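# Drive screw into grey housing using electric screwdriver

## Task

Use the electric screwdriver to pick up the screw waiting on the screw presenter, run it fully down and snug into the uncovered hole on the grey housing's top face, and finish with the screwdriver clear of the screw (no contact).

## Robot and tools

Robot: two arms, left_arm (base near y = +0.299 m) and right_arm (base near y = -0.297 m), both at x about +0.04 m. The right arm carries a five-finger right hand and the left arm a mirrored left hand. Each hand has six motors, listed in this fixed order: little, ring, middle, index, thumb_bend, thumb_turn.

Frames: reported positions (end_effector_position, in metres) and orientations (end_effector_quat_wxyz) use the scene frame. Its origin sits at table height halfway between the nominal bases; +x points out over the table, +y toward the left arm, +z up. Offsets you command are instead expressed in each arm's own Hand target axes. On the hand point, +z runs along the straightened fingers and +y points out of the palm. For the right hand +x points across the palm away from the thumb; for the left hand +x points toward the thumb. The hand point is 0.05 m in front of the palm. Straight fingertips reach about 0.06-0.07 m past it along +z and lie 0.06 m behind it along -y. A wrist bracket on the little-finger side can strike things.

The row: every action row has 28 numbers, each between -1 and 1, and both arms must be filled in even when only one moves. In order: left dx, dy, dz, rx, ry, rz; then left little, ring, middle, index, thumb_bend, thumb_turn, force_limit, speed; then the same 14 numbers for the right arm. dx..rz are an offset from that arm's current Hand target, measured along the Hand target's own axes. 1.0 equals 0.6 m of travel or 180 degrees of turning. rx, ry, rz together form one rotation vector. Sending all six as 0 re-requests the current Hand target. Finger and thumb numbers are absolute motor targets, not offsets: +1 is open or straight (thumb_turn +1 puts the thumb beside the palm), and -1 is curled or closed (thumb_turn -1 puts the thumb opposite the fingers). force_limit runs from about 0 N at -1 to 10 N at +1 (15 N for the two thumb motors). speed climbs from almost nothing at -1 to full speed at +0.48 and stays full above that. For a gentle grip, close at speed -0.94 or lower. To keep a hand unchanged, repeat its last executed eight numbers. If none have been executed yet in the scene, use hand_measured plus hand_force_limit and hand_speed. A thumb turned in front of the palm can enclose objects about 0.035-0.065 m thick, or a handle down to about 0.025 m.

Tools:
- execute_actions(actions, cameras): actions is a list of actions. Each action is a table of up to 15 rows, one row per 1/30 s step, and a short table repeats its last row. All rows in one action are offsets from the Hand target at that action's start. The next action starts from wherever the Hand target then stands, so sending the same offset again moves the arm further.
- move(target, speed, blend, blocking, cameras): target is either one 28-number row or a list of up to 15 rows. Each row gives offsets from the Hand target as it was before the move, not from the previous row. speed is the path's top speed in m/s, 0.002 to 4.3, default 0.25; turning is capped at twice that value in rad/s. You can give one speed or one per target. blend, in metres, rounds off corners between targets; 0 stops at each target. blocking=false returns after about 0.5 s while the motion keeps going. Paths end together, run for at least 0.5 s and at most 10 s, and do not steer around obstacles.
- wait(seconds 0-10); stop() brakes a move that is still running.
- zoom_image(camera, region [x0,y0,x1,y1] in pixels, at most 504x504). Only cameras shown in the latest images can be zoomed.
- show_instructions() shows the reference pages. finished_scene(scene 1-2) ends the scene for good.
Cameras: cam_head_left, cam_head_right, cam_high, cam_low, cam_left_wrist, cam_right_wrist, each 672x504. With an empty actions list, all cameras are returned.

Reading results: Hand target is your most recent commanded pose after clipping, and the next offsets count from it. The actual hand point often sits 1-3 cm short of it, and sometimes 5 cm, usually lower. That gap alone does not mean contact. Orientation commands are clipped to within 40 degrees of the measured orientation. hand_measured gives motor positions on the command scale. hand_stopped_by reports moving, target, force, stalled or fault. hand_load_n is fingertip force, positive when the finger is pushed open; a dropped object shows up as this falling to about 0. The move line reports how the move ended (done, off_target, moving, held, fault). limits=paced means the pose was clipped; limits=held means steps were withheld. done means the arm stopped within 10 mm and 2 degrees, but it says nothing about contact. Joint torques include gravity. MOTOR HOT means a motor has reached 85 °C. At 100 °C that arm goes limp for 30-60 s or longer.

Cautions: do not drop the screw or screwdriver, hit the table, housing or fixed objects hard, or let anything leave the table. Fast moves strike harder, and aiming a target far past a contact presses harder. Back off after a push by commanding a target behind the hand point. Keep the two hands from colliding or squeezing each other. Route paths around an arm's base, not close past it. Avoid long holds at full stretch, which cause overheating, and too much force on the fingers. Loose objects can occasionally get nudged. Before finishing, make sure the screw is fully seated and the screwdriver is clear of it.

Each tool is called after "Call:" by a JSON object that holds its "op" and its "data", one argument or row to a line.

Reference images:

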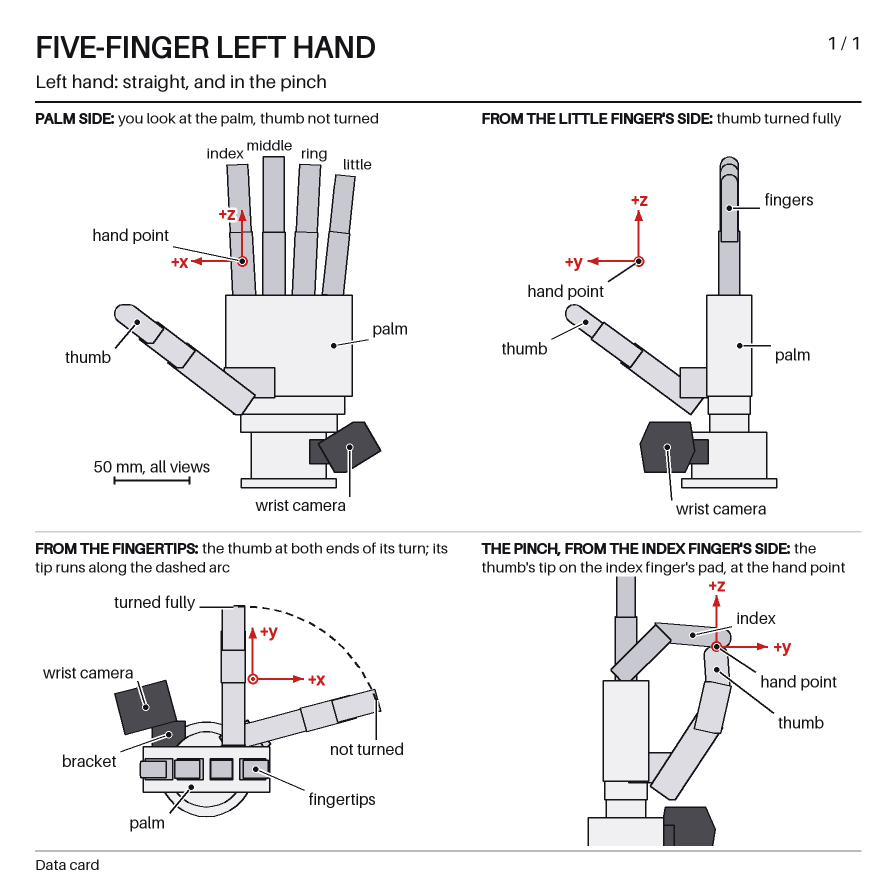

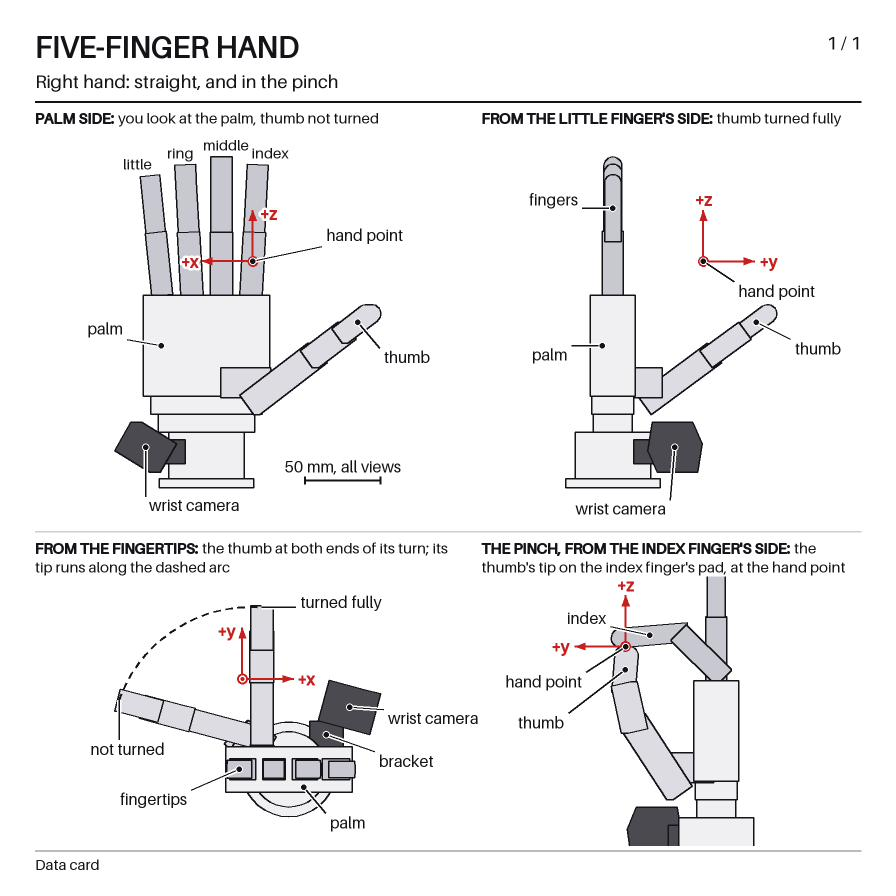

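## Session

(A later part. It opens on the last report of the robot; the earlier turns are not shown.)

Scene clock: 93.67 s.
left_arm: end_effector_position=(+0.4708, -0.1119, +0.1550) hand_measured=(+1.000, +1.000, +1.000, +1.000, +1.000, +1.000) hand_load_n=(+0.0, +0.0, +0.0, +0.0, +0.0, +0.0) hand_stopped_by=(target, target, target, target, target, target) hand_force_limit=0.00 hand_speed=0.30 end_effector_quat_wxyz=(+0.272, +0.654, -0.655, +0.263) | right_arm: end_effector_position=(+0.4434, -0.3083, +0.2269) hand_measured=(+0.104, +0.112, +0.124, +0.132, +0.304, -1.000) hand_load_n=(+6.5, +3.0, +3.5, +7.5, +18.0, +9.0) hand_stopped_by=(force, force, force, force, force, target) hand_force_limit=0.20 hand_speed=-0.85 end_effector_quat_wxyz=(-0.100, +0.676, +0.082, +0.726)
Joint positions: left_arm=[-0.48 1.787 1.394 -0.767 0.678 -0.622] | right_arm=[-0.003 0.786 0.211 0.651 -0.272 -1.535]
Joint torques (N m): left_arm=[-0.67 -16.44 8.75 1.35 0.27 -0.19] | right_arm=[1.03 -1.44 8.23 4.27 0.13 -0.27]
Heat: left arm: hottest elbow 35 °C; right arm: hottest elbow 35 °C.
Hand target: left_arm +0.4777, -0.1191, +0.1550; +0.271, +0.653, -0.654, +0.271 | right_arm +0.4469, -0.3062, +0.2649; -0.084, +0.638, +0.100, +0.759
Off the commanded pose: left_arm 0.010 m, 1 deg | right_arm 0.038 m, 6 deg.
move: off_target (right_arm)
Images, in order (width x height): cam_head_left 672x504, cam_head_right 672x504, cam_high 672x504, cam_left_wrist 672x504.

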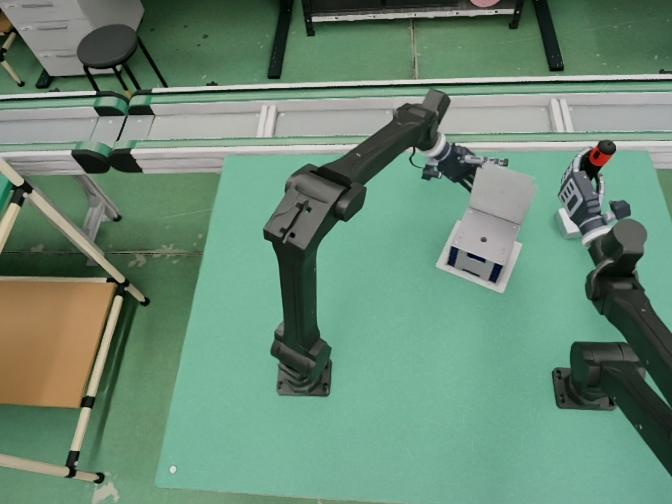

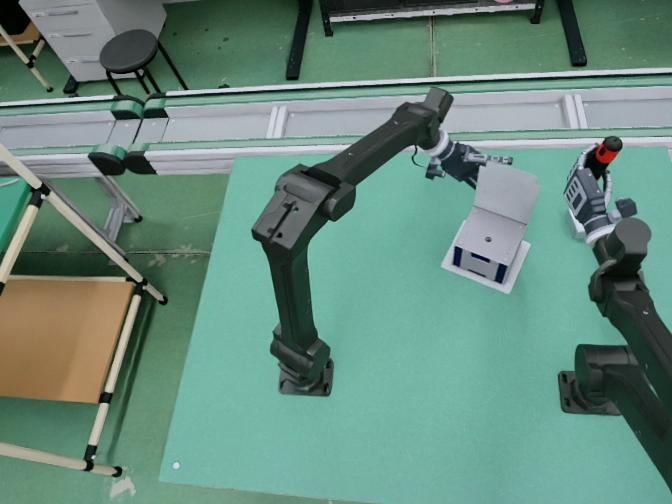

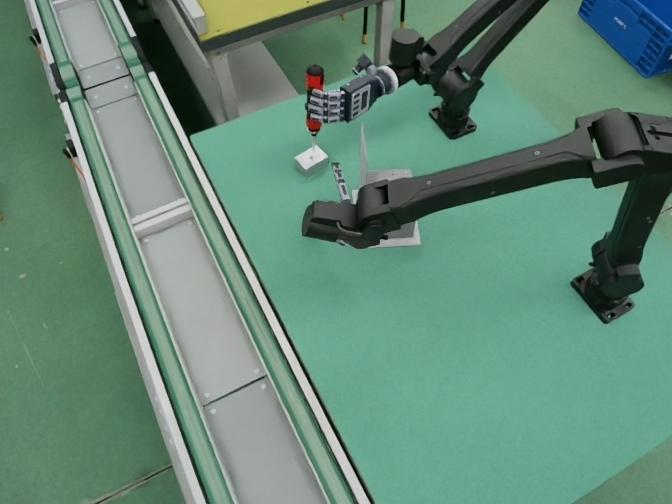

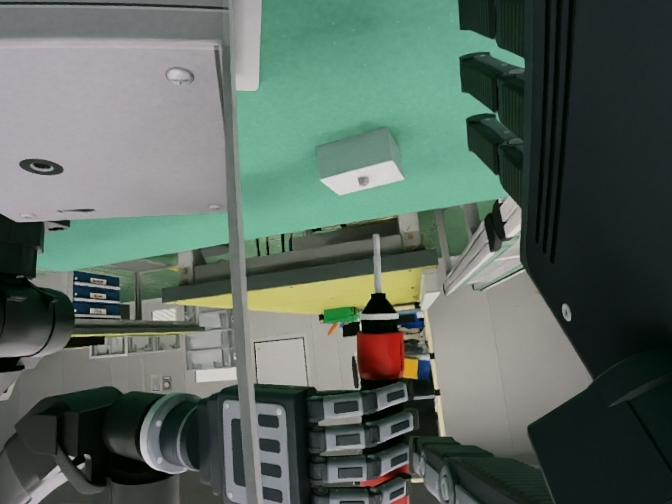

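Call:
{"op": "zoom_image", "data": {
  "camera": "cam_head_left",
  "region": [540, 120, 660, 260]
}}

Call:
{"op": "zoom_image", "data": {
  "camera": "cam_head_right",
  "region": [540, 120, 660, 260]
}}

Call:
{"op": "zoom_image", "data": {
  "camera": "cam_high",
  "region": [290, 120, 340, 180]
}}

Scaled by 3.600.

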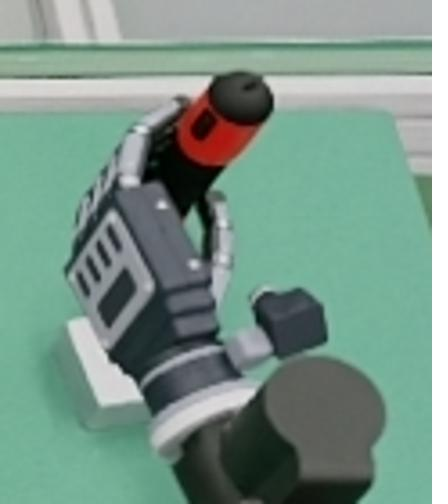

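Scaled by 3.600.

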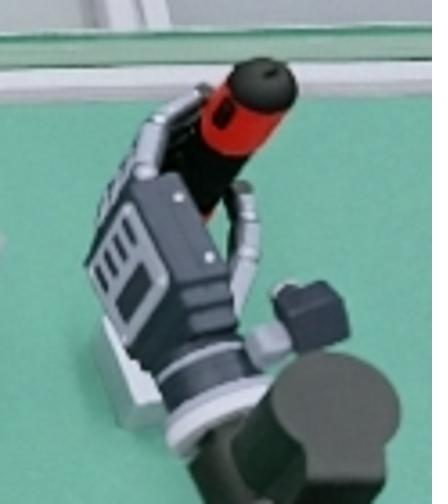

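Scaled by 8.400.

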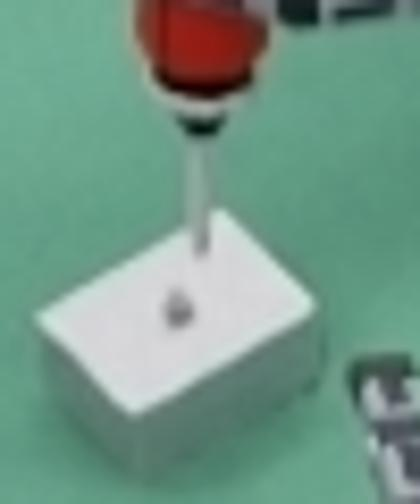

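Call:
{"op": "wait", "data": {
  "seconds": 0.2,
  "cameras": ["cam_head_left","cam_high","cam_left_wrist"]
}}

Call:
{"op": "zoom_image", "data": {
  "camera": "cam_left_wrist",
  "region": [320, 140, 440, 260]
}}

Call:
{"op": "zoom_image", "data": {
  "camera": "cam_high",
  "region": [290, 120, 340, 180]
}}

Scene clock: 109.70 s.
left_arm: end_effector_position=(+0.4708, -0.1119, +0.1550) hand_measured=(+1.000, +1.000, +1.000, +1.000, +1.000, +1.000) hand_load_n=(+0.0, +0.0, +0.0, +0.0, -0.5, +0.0) hand_stopped_by=(target, target, target, target, target, target) hand_force_limit=0.00 hand_speed=0.30 end_effector_quat_wxyz=(+0.272, +0.654, -0.655, +0.263) | right_arm: end_effector_position=(+0.4434, -0.3083, +0.2269) hand_measured=(+0.104, +0.112, +0.124, +0.132, +0.304, -1.000) hand_load_n=(+7.0, +3.0, +3.5, +7.5, +18.0, +9.0) hand_stopped_by=(force, force, force, force, force, target) hand_force_limit=0.20 hand_speed=-0.85 end_effector_quat_wxyz=(-0.100, +0.676, +0.082, +0.726)
Joint positions: left_arm=[-0.48 1.787 1.394 -0.767 0.678 -0.622] | right_arm=[-0.003 0.786 0.211 0.651 -0.272 -1.535]
Joint torques (N m): left_arm=[-0.97 -16.44 8.77 1.28 0.28 -0.21] | right_arm=[1.03 -1.38 8.21 4.29 0.13 -0.27]
Heat: left arm: hottest elbow 36 °C; right arm: hottest elbow 35 °C.
Hand target: left_arm +0.4777, -0.1191, +0.1550; +0.271, +0.653, -0.654, +0.271 | right_arm +0.4469, -0.3062, +0.2649; -0.084, +0.638, +0.100, +0.759
Off the commanded pose: left_arm 0.010 m, 1 deg | right_arm 0.038 m, 6 deg.
wait: 0.20 s; at rest from the start
Images, in order (width x height): cam_head_left 672x504, cam_high 672x504, cam_left_wrist 672x504.

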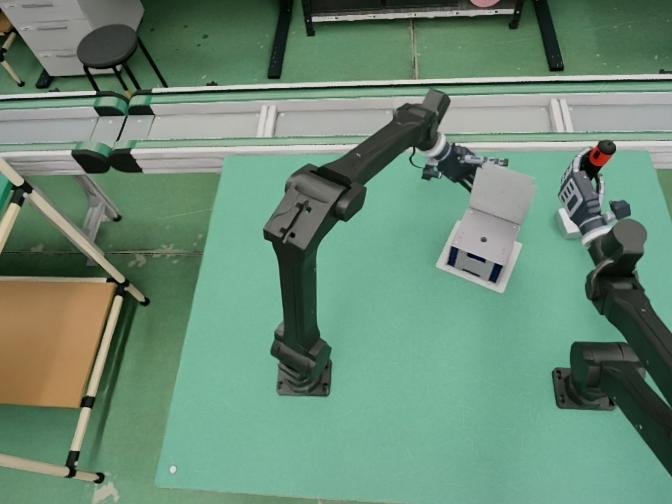

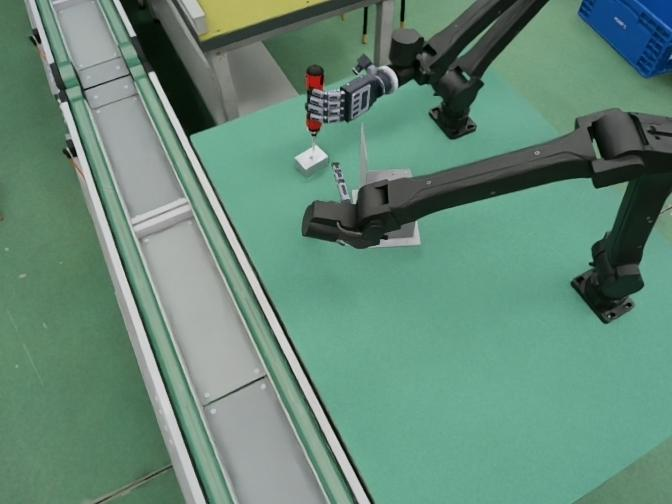

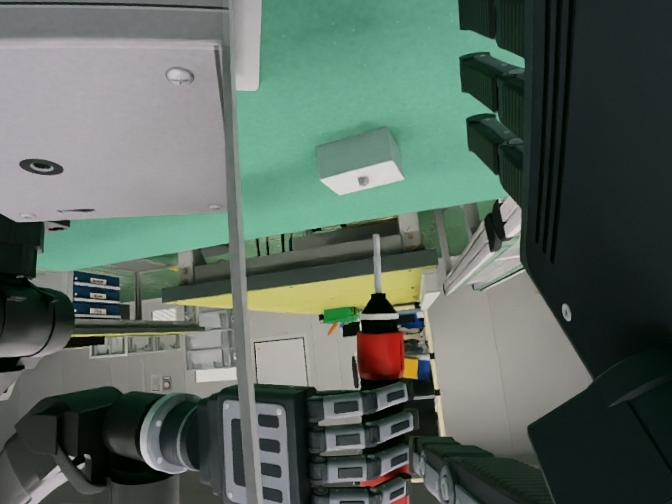

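Scaled by 4.200.

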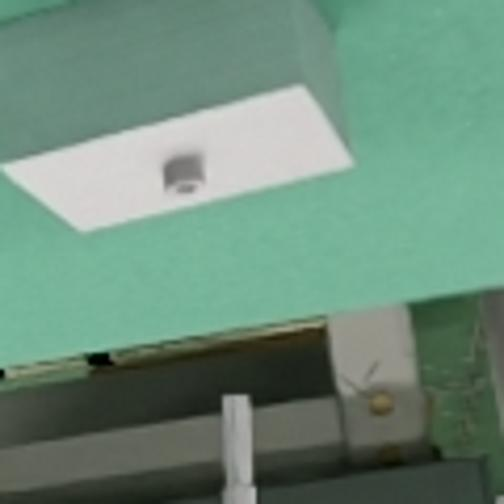

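Scaled by 8.400.

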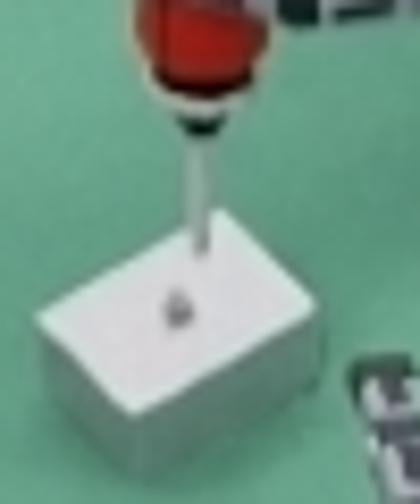

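Call:
{"op": "move", "data": {
  "target": [0,0,0,0,0,0,1,1,1,1,1,1,0,0.3,-0.0493,0.030,-0.017,0,0,0,-0.2,-0.2,-0.2,-0.2,0.05,-1,0.2,-0.85],
  "speed": 0.08,
  "cameras": ["cam_high","cam_left_wrist"]
}}

Call:
{"op": "zoom_image", "data": {
  "camera": "cam_left_wrist",
  "region": [320, 140, 440, 260]
}}

Call:
{"op": "zoom_image", "data": {
  "camera": "cam_high",
  "region": [290, 120, 340, 180]
}}

Scene clock: 114.10 s.
left_arm: end_effector_position=(+0.4708, -0.1119, +0.1550) hand_measured=(+1.000, +1.000, +1.000, +1.000, +1.000, +1.000) hand_load_n=(-0.5, +0.0, +0.0, +0.0, +0.0, +0.0) hand_stopped_by=(target, target, target, target, target, target) hand_force_limit=0.00 hand_speed=0.30 end_effector_quat_wxyz=(+0.272, +0.654, -0.655, +0.263) | right_arm: end_effector_position=(+0.4433, -0.3162, +0.2014) hand_measured=(+0.104, +0.112, +0.124, +0.132, +0.304, -1.000) hand_load_n=(+6.5, +3.0, +4.0, +7.5, +18.0, +9.0) hand_stopped_by=(force, force, force, force, force, target) hand_force_limit=0.20 hand_speed=-0.85 end_effector_quat_wxyz=(-0.106, +0.671, +0.094, +0.728)
Joint positions: left_arm=[-0.48 1.787 1.394 -0.767 0.678 -0.622] | right_arm=[-0.069 0.916 0.161 0.843 -0.364 -1.535]
Joint torques (N m): left_arm=[-0.67 -16.21 8.72 1.29 0.28 -0.18] | right_arm=[-1.73 -2.02 7.25 4.23 -0.06 -0.12]
Heat: left arm: hottest elbow 36 °C; right arm: hottest elbow 35 °C.
Hand target: left_arm +0.4777, -0.1191, +0.1550; +0.271, +0.653, -0.654, +0.271 | right_arm +0.4469, -0.3262, +0.2349; -0.084, +0.638, +0.100, +0.759
Off the commanded pose: left_arm 0.010 m, 1 deg | right_arm 0.035 m, 6 deg.
move: off_target (right_arm)
Images, in order (width x height): cam_high 672x504, cam_left_wrist 672x504.

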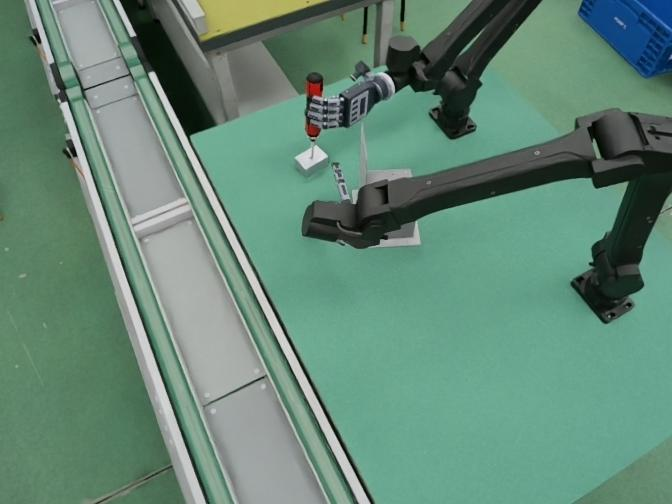

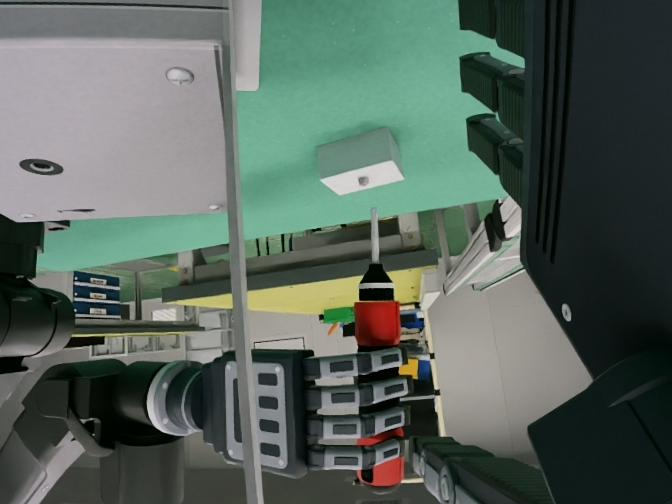

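Scaled by 4.200.

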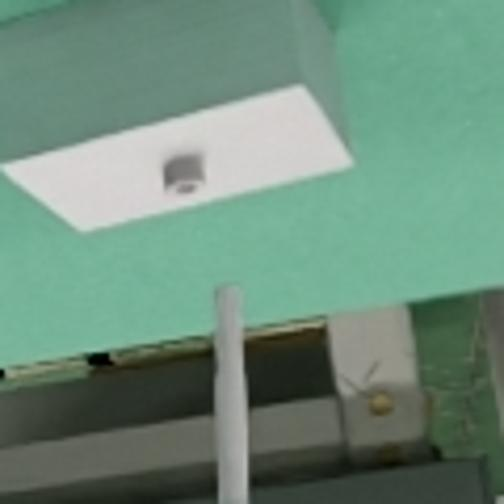

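Scaled by 8.400.

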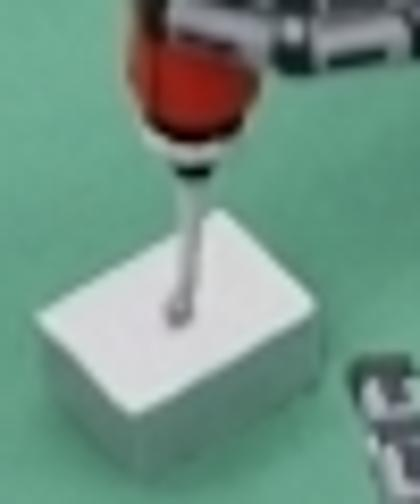

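Call:
{"op": "move", "data": {
  "target": [0,0,0,0,0,0,1,1,1,1,1,1,0,0.3,-0.0035,0.026,0.0134,0,-0.0429,0.0115,-0.2,-0.2,-0.2,-0.2,0.05,-1,0.2,-0.85],
  "speed": 0.08,
  "cameras": ["cam_high","cam_left_wrist","cam_head_left"]
}}

Call:
{"op": "zoom_image", "data": {
  "camera": "cam_left_wrist",
  "region": [320, 140, 440, 260]
}}

Call:
{"op": "zoom_image", "data": {
  "camera": "cam_high",
  "region": [290, 130, 340, 180]
}}

Call:
{"op": "zoom_image", "data": {
  "camera": "cam_head_left",
  "region": [540, 130, 640, 250]
}}

Scene clock: 121.17 s.
left_arm: end_effector_position=(+0.4708, -0.1119, +0.1550) hand_measured=(+1.000, +1.000, +1.000, +1.000, +1.000, +1.000) hand_load_n=(+0.0, +0.0, +0.0, +0.0, +0.0, -0.5) hand_stopped_by=(target, target, target, target, target, target) hand_force_limit=0.00 hand_speed=0.30 end_effector_quat_wxyz=(+0.272, +0.654, -0.655, +0.263) | right_arm: end_effector_position=(+0.4371, -0.3277, +0.1758) hand_measured=(+0.104, +0.112, +0.124, +0.132, +0.304, -1.000) hand_load_n=(+7.0, +3.0, +4.0, +7.5, +18.0, +9.0) hand_stopped_by=(force, force, force, force, force, target) hand_force_limit=0.20 hand_speed=-0.85 end_effector_quat_wxyz=(-0.116, +0.726, +0.077, +0.673)
Joint positions: left_arm=[-0.48 1.787 1.394 -0.767 0.678 -0.622] | right_arm=[-0.123 0.827 0.193 0.562 -0.41 -1.535]
Joint torques (N m): left_arm=[-0.79 -16.15 8.76 1.31 0.29 -0.21] | right_arm=[-1.79 -2.49 11.89 2.32 -0.11 -0.23]
Heat: left arm: hottest elbow 36 °C; right arm: hottest elbow 35 °C.
Hand target: left_arm +0.4777, -0.1191, +0.1550; +0.271, +0.653, -0.654, +0.271 | right_arm +0.4589, -0.3392, +0.2349; -0.091, +0.689, +0.094, +0.713
Off the commanded pose: left_arm 0.010 m, 1 deg | right_arm 0.064 m, 7 deg.
move: off_target (right_arm)
Images, in order (width x height): cam_head_left 672x504, cam_high 672x504, cam_left_wrist 672x504.

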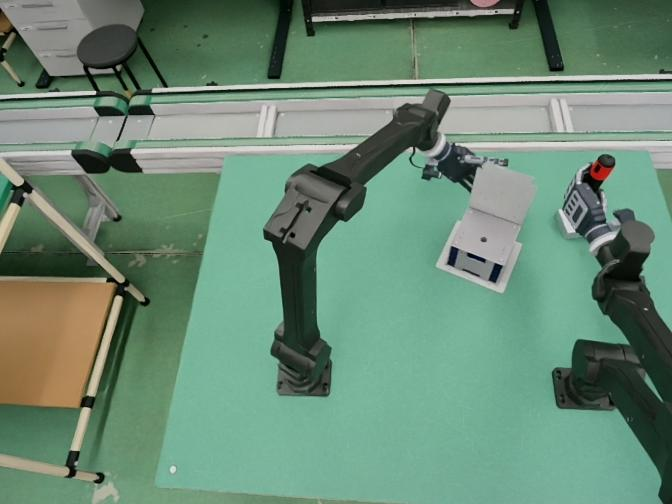

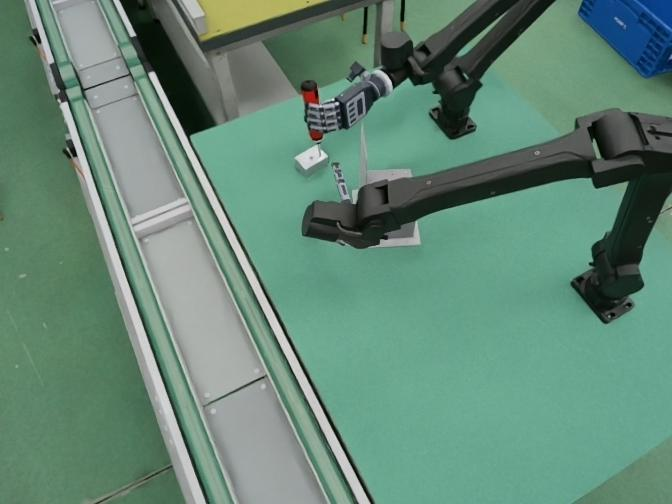

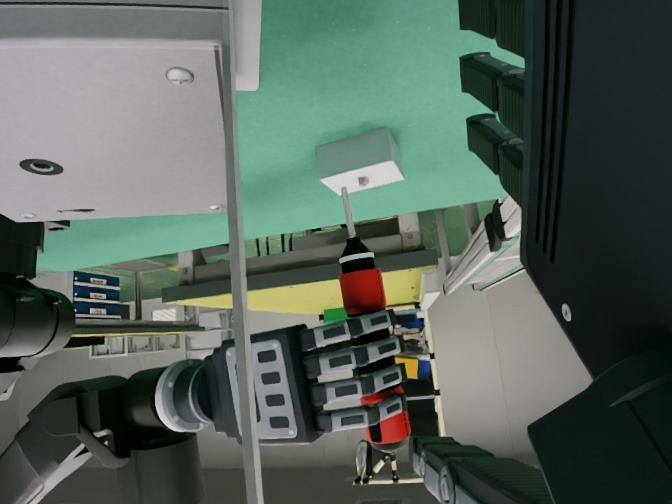

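Scaled by 4.200.

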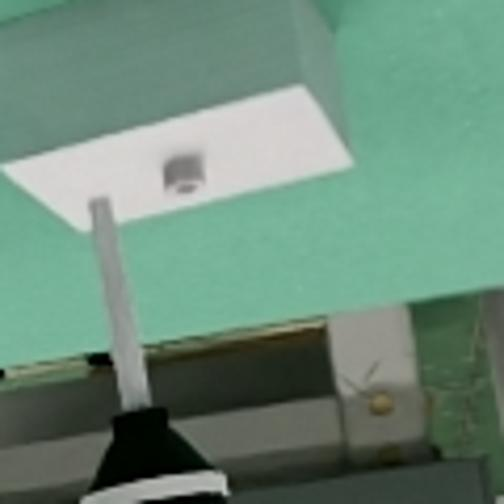

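Scaled by 10.080.

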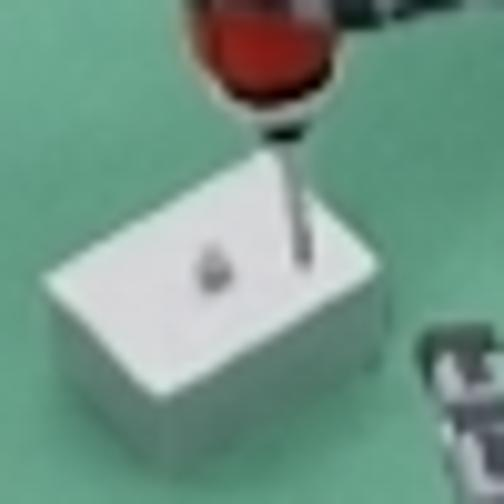

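Scaled by 4.200.

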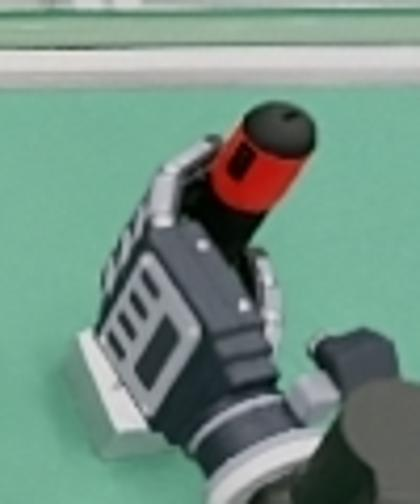

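Call:
{"op": "move", "data": {
  "target": [
    [0,0,0,0,0,0,1,1,1,1,1,1,0,0.3,0.0333,0.0003,0.0011,0,0,0,-0.2,-0.2,-0.2,-0.2,0.05,-1,0.2,-0.85],
    [0,0,0,0,0,0,1,1,1,1,1,1,0,0.3,0.019,0.0335,0.0217,0,0,0,-0.2,-0.2,-0.2,-0.2,0.05,-1,0.2,-0.85]
  ],
  "speed": 0.08,
  "cameras": ["cam_high","cam_left_wrist"]
}}

Call:
{"op": "zoom_image", "data": {
  "camera": "cam_left_wrist",
  "region": [320, 140, 440, 260]
}}

Call:
{"op": "zoom_image", "data": {
  "camera": "cam_high",
  "region": [290, 130, 340, 180]
}}

Scene clock: 126.07 s.
left_arm: end_effector_position=(+0.4708, -0.1119, +0.1550) hand_measured=(+1.000, +1.000, +1.000, +1.000, +1.000, +1.000) hand_load_n=(+0.0, +0.0, +0.0, +0.0, +0.0, +0.0) hand_stopped_by=(target, target, target, target, target, target) hand_force_limit=0.00 hand_speed=0.30 end_effector_quat_wxyz=(+0.272, +0.654, -0.655, +0.263) | right_arm: end_effector_position=(+0.4498, -0.3423, +0.1770) hand_measured=(+0.104, +0.112, +0.124, +0.132, +0.304, -1.000) hand_load_n=(+7.0, +3.0, +4.0, +7.5, +18.0, +9.0) hand_stopped_by=(force, force, force, force, force, target) hand_force_limit=0.20 hand_speed=-0.85 end_effector_quat_wxyz=(-0.121, +0.739, +0.069, +0.659)
Joint positions: left_arm=[-0.48 1.787 1.394 -0.767 0.678 -0.622] | right_arm=[-0.181 0.872 0.25 0.507 -0.465 -1.535]
Joint torques (N m): left_arm=[-0.85 -16.09 8.77 1.32 0.3 -0.19] | right_arm=[-1.73 -2.32 11.96 4.26 -0.13 -0.23]
Heat: left arm: hottest elbow 36 °C; right arm: hottest elbow 36 °C.
Hand target: left_arm +0.4777, -0.1191, +0.1550; +0.271, +0.653, -0.654, +0.271 | right_arm +0.4762, -0.3552, +0.2469; -0.091, +0.689, +0.094, +0.713
Off the commanded pose: left_arm 0.010 m, 1 deg | right_arm 0.076 m, 10 deg.
move: off_target (right_arm)
Images, in order (width x height): cam_high 672x504, cam_left_wrist 672x504.

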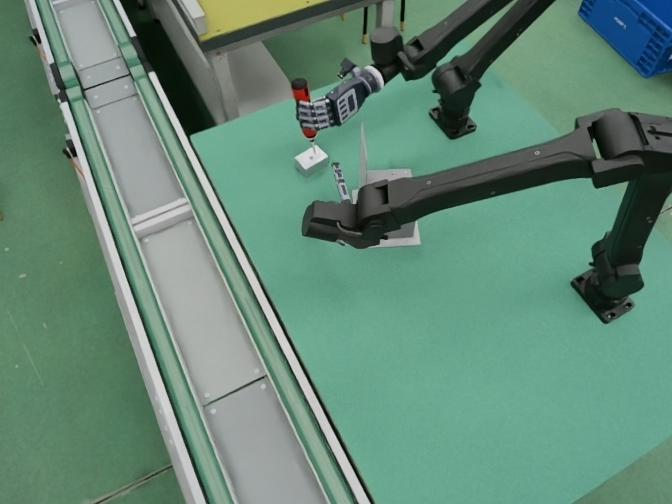

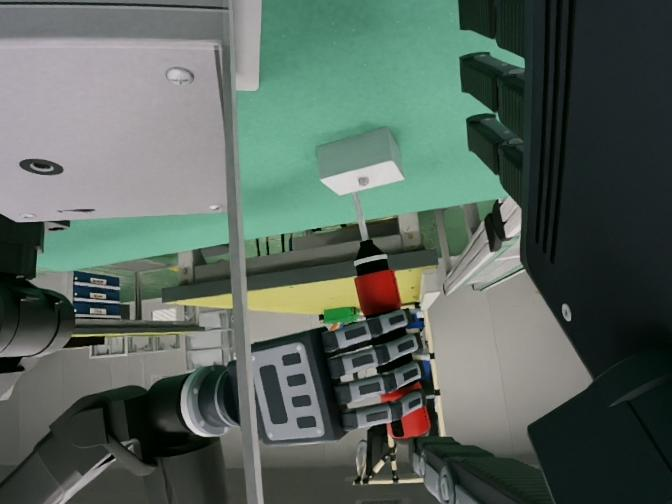

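Scaled by 4.200.

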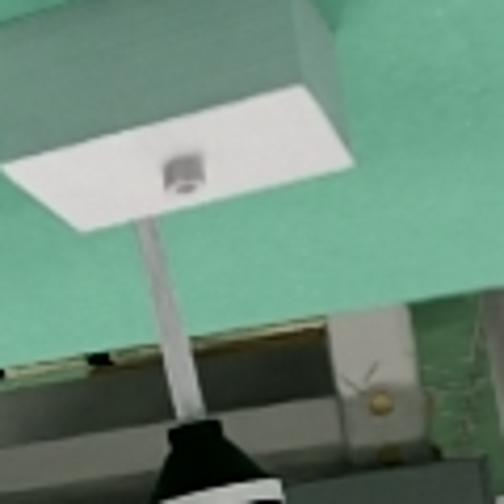

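Scaled by 10.080.

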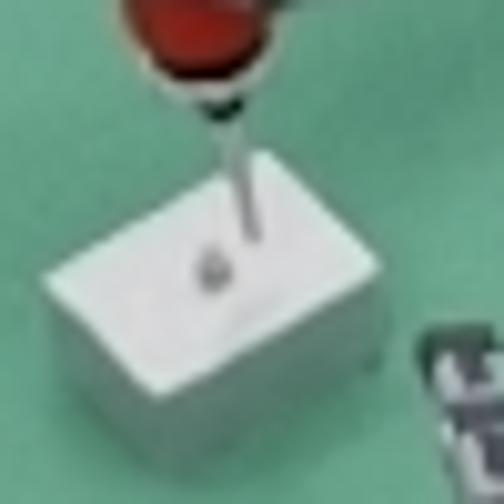

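Call:
{"op": "move", "data": {
  "target": [
    [0,0,0,0,0,0,1,1,1,1,1,1,0,0.3,0.03,0.0177,0.0143,0,0,0,-0.2,-0.2,-0.2,-0.2,0.05,-1,0.2,-0.85],
    [0,0,0,0,0,0,1,1,1,1,1,1,0,0.3,0.0043,0.0177,0.0143,0,0,0,-0.2,-0.2,-0.2,-0.2,0.05,-1,0.2,-0.85]
  ],
  "speed": 0.08,
  "cameras": ["cam_high","cam_left_wrist"]
}}

Call:
{"op": "zoom_image", "data": {
  "camera": "cam_left_wrist",
  "region": [320, 140, 440, 260]
}}

Call:
{"op": "zoom_image", "data": {
  "camera": "cam_high",
  "region": [290, 130, 340, 180]
}}

Scene clock: 131.03 s.
left_arm: end_effector_position=(+0.4708, -0.1119, +0.1550) hand_measured=(+1.000, +1.000, +1.000, +1.000, +1.000, +1.000) hand_load_n=(+0.0, +0.0, +0.5, +0.0, +0.0, +0.0) hand_stopped_by=(target, target, target, target, target, target) hand_force_limit=0.00 hand_speed=0.30 end_effector_quat_wxyz=(+0.272, +0.654, -0.655, +0.263) | right_arm: end_effector_position=(+0.4709, -0.3515, +0.1950) hand_measured=(+0.104, +0.112, +0.124, +0.132, +0.304, -1.000) hand_load_n=(+7.0, +3.0, +4.0, +7.5, +18.0, +9.0) hand_stopped_by=(force, force, force, force, force, target) hand_force_limit=0.20 hand_speed=-0.85 end_effector_quat_wxyz=(-0.119, +0.731, +0.072, +0.668)
Joint positions: left_arm=[-0.48 1.787 1.394 -0.767 0.678 -0.622] | right_arm=[-0.204 0.935 0.311 0.534 -0.489 -1.535]
Joint torques (N m): left_arm=[-1.03 -16.38 8.76 1.29 0.28 -0.19] | right_arm=[-1.55 -3.49 10.11 4.23 -0.04 -0.21]
Heat: left arm: hottest elbow 36 °C; right arm: hottest elbow 36 °C.
Hand target: left_arm +0.4777, -0.1191, +0.1550; +0.271, +0.653, -0.654, +0.271 | right_arm +0.4872, -0.3633, +0.2499; -0.091, +0.689, +0.094, +0.713
Off the commanded pose: left_arm 0.010 m, 1 deg | right_arm 0.058 m, 8 deg.
move: off_target (right_arm)
Images, in order (width x height): cam_high 672x504, cam_left_wrist 672x504.

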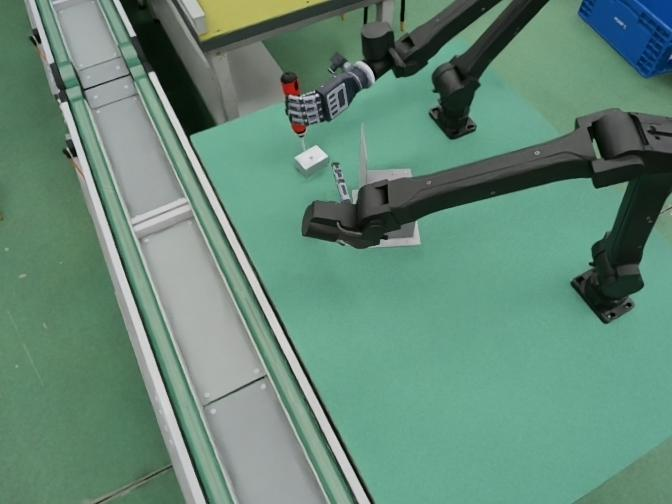

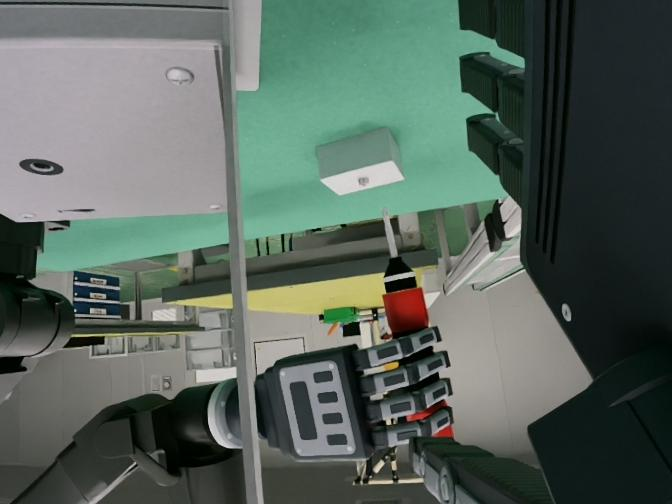

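Scaled by 4.200.

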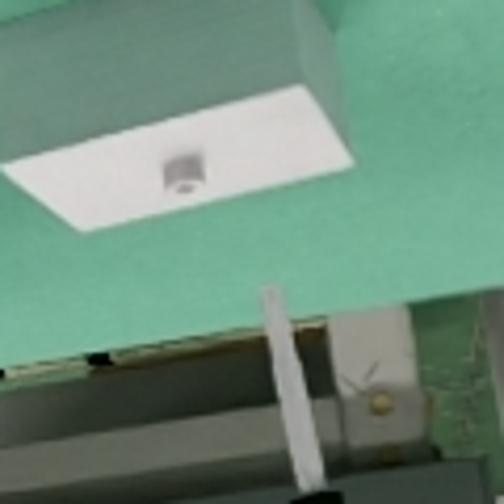

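Scaled by 10.080.

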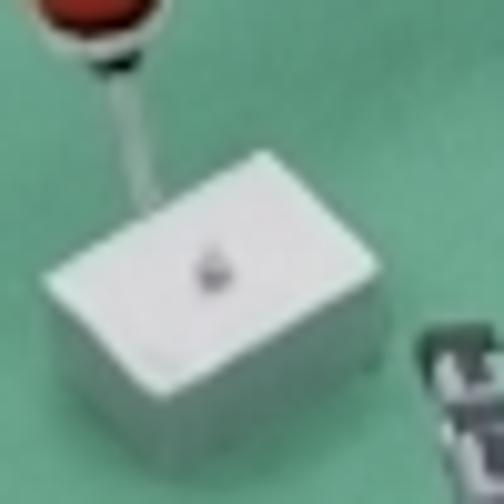

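Call:
{"op": "move", "data": {
  "target": [0,0,0,0,0,0,1,1,1,1,1,1,0,0.3,-0.0243,-0.0058,-0.0217,0,0,0,-0.2,-0.2,-0.2,-0.2,0.05,-1,0.2,-0.85],
  "speed": 0.08,
  "cameras": ["cam_high","cam_left_wrist"]
}}

Call:
{"op": "zoom_image", "data": {
  "camera": "cam_left_wrist",
  "region": [320, 140, 440, 260]
}}

Call:
{"op": "zoom_image", "data": {
  "camera": "cam_high",
  "region": [290, 130, 340, 180]
}}

Scene clock: 134.03 s.
left_arm: end_effector_position=(+0.4708, -0.1119, +0.1550) hand_measured=(+1.000, +1.000, +1.000, +1.000, +1.000, +1.000) hand_load_n=(+0.0, +0.0, +0.0, +0.0, +0.0, +0.0) hand_stopped_by=(target, target, target, target, target, target) hand_force_limit=0.00 hand_speed=0.30 end_effector_quat_wxyz=(+0.272, +0.654, -0.655, +0.263) | right_arm: end_effector_position=(+0.4686, -0.3529, +0.1981) hand_measured=(+0.104, +0.112, +0.124, +0.132, +0.304, -1.000) hand_load_n=(+6.5, +3.0, +3.5, +7.5, +18.5, +9.0) hand_stopped_by=(force, force, force, force, force, target) hand_force_limit=0.20 hand_speed=-0.85 end_effector_quat_wxyz=(-0.117, +0.722, +0.076, +0.678)
Joint positions: left_arm=[-0.48 1.787 1.394 -0.767 0.678 -0.622] | right_arm=[-0.213 0.935 0.296 0.579 -0.5 -1.535]
Joint torques (N m): left_arm=[-0.67 -16.26 8.75 1.32 0.29 -0.19] | right_arm=[-1.85 -3.49 7.82 4.23 -0.11 -0.21]
Heat: left arm: hottest elbow 36 °C; right arm: hottest elbow 36 °C.
Hand target: left_arm +0.4777, -0.1191, +0.1550; +0.271, +0.653, -0.654, +0.271 | right_arm +0.4742, -0.3633, +0.2348; -0.091, +0.689, +0.094, +0.713
Off the commanded pose: left_arm 0.010 m, 1 deg | right_arm 0.039 m, 7 deg.
move: off_target (right_arm)
Images, in order (width x height): cam_high 672x504, cam_left_wrist 672x504.

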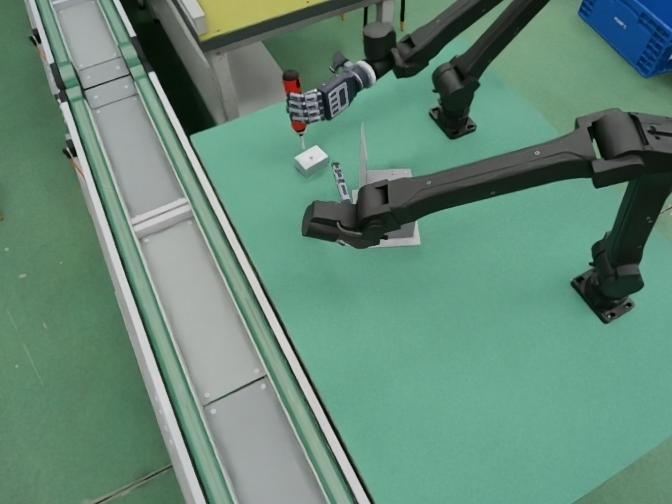

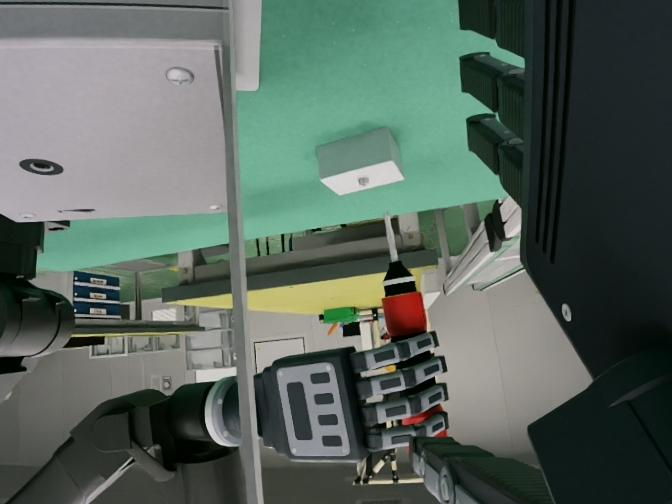

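Scaled by 4.200.

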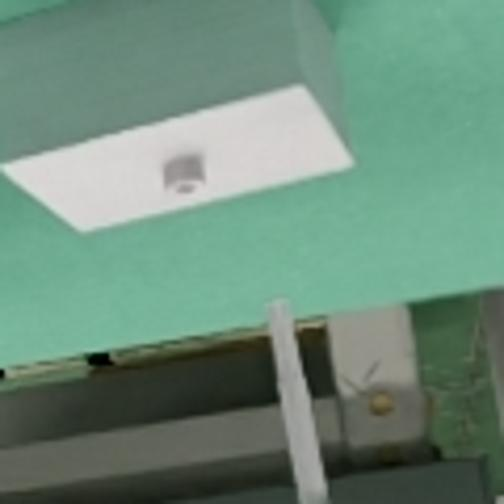

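Scaled by 10.080.

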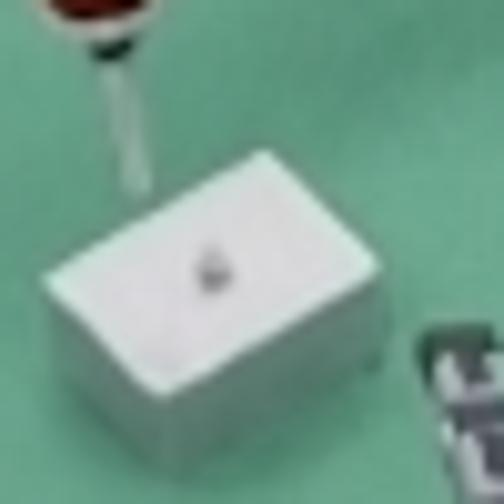

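Call:
{"op": "move", "data": {
  "target": [0,0,0,0,0,0,1,1,1,1,1,1,0,0.3,-0.0408,-0.0128,-0.0222,0,0,0,-0.2,-0.2,-0.2,-0.2,0.05,-1,0.2,-0.85],
  "speed": 0.08,
  "cameras": ["cam_high","cam_left_wrist"]
}}

Call:
{"op": "zoom_image", "data": {
  "camera": "cam_left_wrist",
  "region": [320, 140, 440, 260]
}}

Call:
{"op": "zoom_image", "data": {
  "camera": "cam_high",
  "region": [290, 130, 340, 180]
}}

Scene clock: 137.03 s.
left_arm: end_effector_position=(+0.4708, -0.1119, +0.1550) hand_measured=(+1.000, +1.000, +1.000, +1.000, +1.000, +1.000) hand_load_n=(+0.0, +0.0, +0.0, +0.0, +0.0, +0.0) hand_stopped_by=(target, target, target, target, target, target) hand_force_limit=0.00 hand_speed=0.30 end_effector_quat_wxyz=(+0.272, +0.654, -0.655, +0.263) | right_arm: end_effector_position=(+0.4537, -0.3495, +0.1753) hand_measured=(+0.104, +0.112, +0.124, +0.132, +0.304, -1.000) hand_load_n=(+7.0, +3.0, +4.0, +7.5, +18.0, +9.0) hand_stopped_by=(force, force, force, force, force, target) hand_force_limit=0.20 hand_speed=-0.85 end_effector_quat_wxyz=(-0.116, +0.721, +0.077, +0.679)
Joint positions: left_arm=[-0.48 1.787 1.394 -0.767 0.678 -0.622] | right_arm=[-0.213 0.953 0.223 0.672 -0.5 -1.535]
Joint torques (N m): left_arm=[-0.62 -16.21 8.72 1.29 0.29 -0.19] | right_arm=[-1.61 -2.84 7.43 4.26 -0.06 -0.21]
Heat: left arm: hottest elbow 36 °C; right arm: hottest elbow 36 °C.
Hand target: left_arm +0.4777, -0.1191, +0.1550; +0.271, +0.653, -0.654, +0.271 | right_arm +0.4602, -0.3593, +0.2098; -0.091, +0.689, +0.094, +0.713
Off the commanded pose: left_arm 0.010 m, 1 deg | right_arm 0.037 m, 6 deg.
move: off_target (right_arm)
Images, in order (width x height): cam_high 672x504, cam_left_wrist 672x504.

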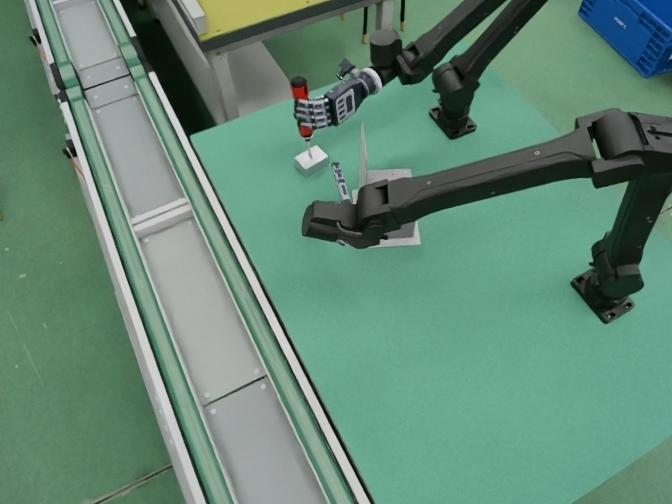

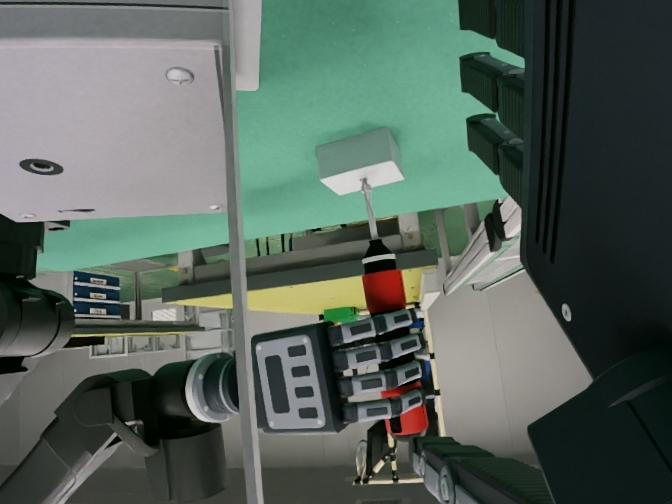

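Scaled by 4.200.

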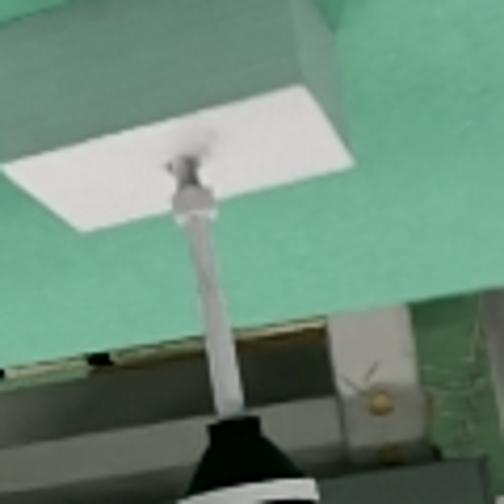

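Scaled by 10.080.

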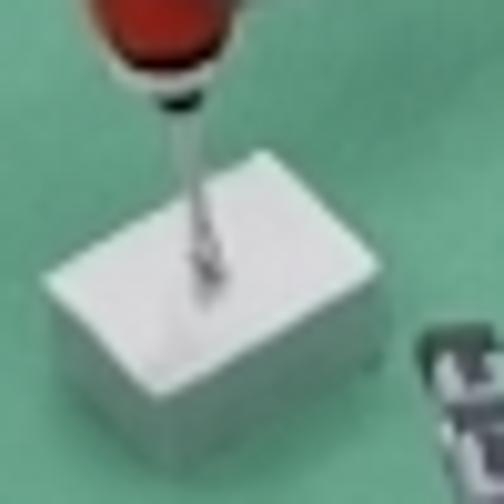

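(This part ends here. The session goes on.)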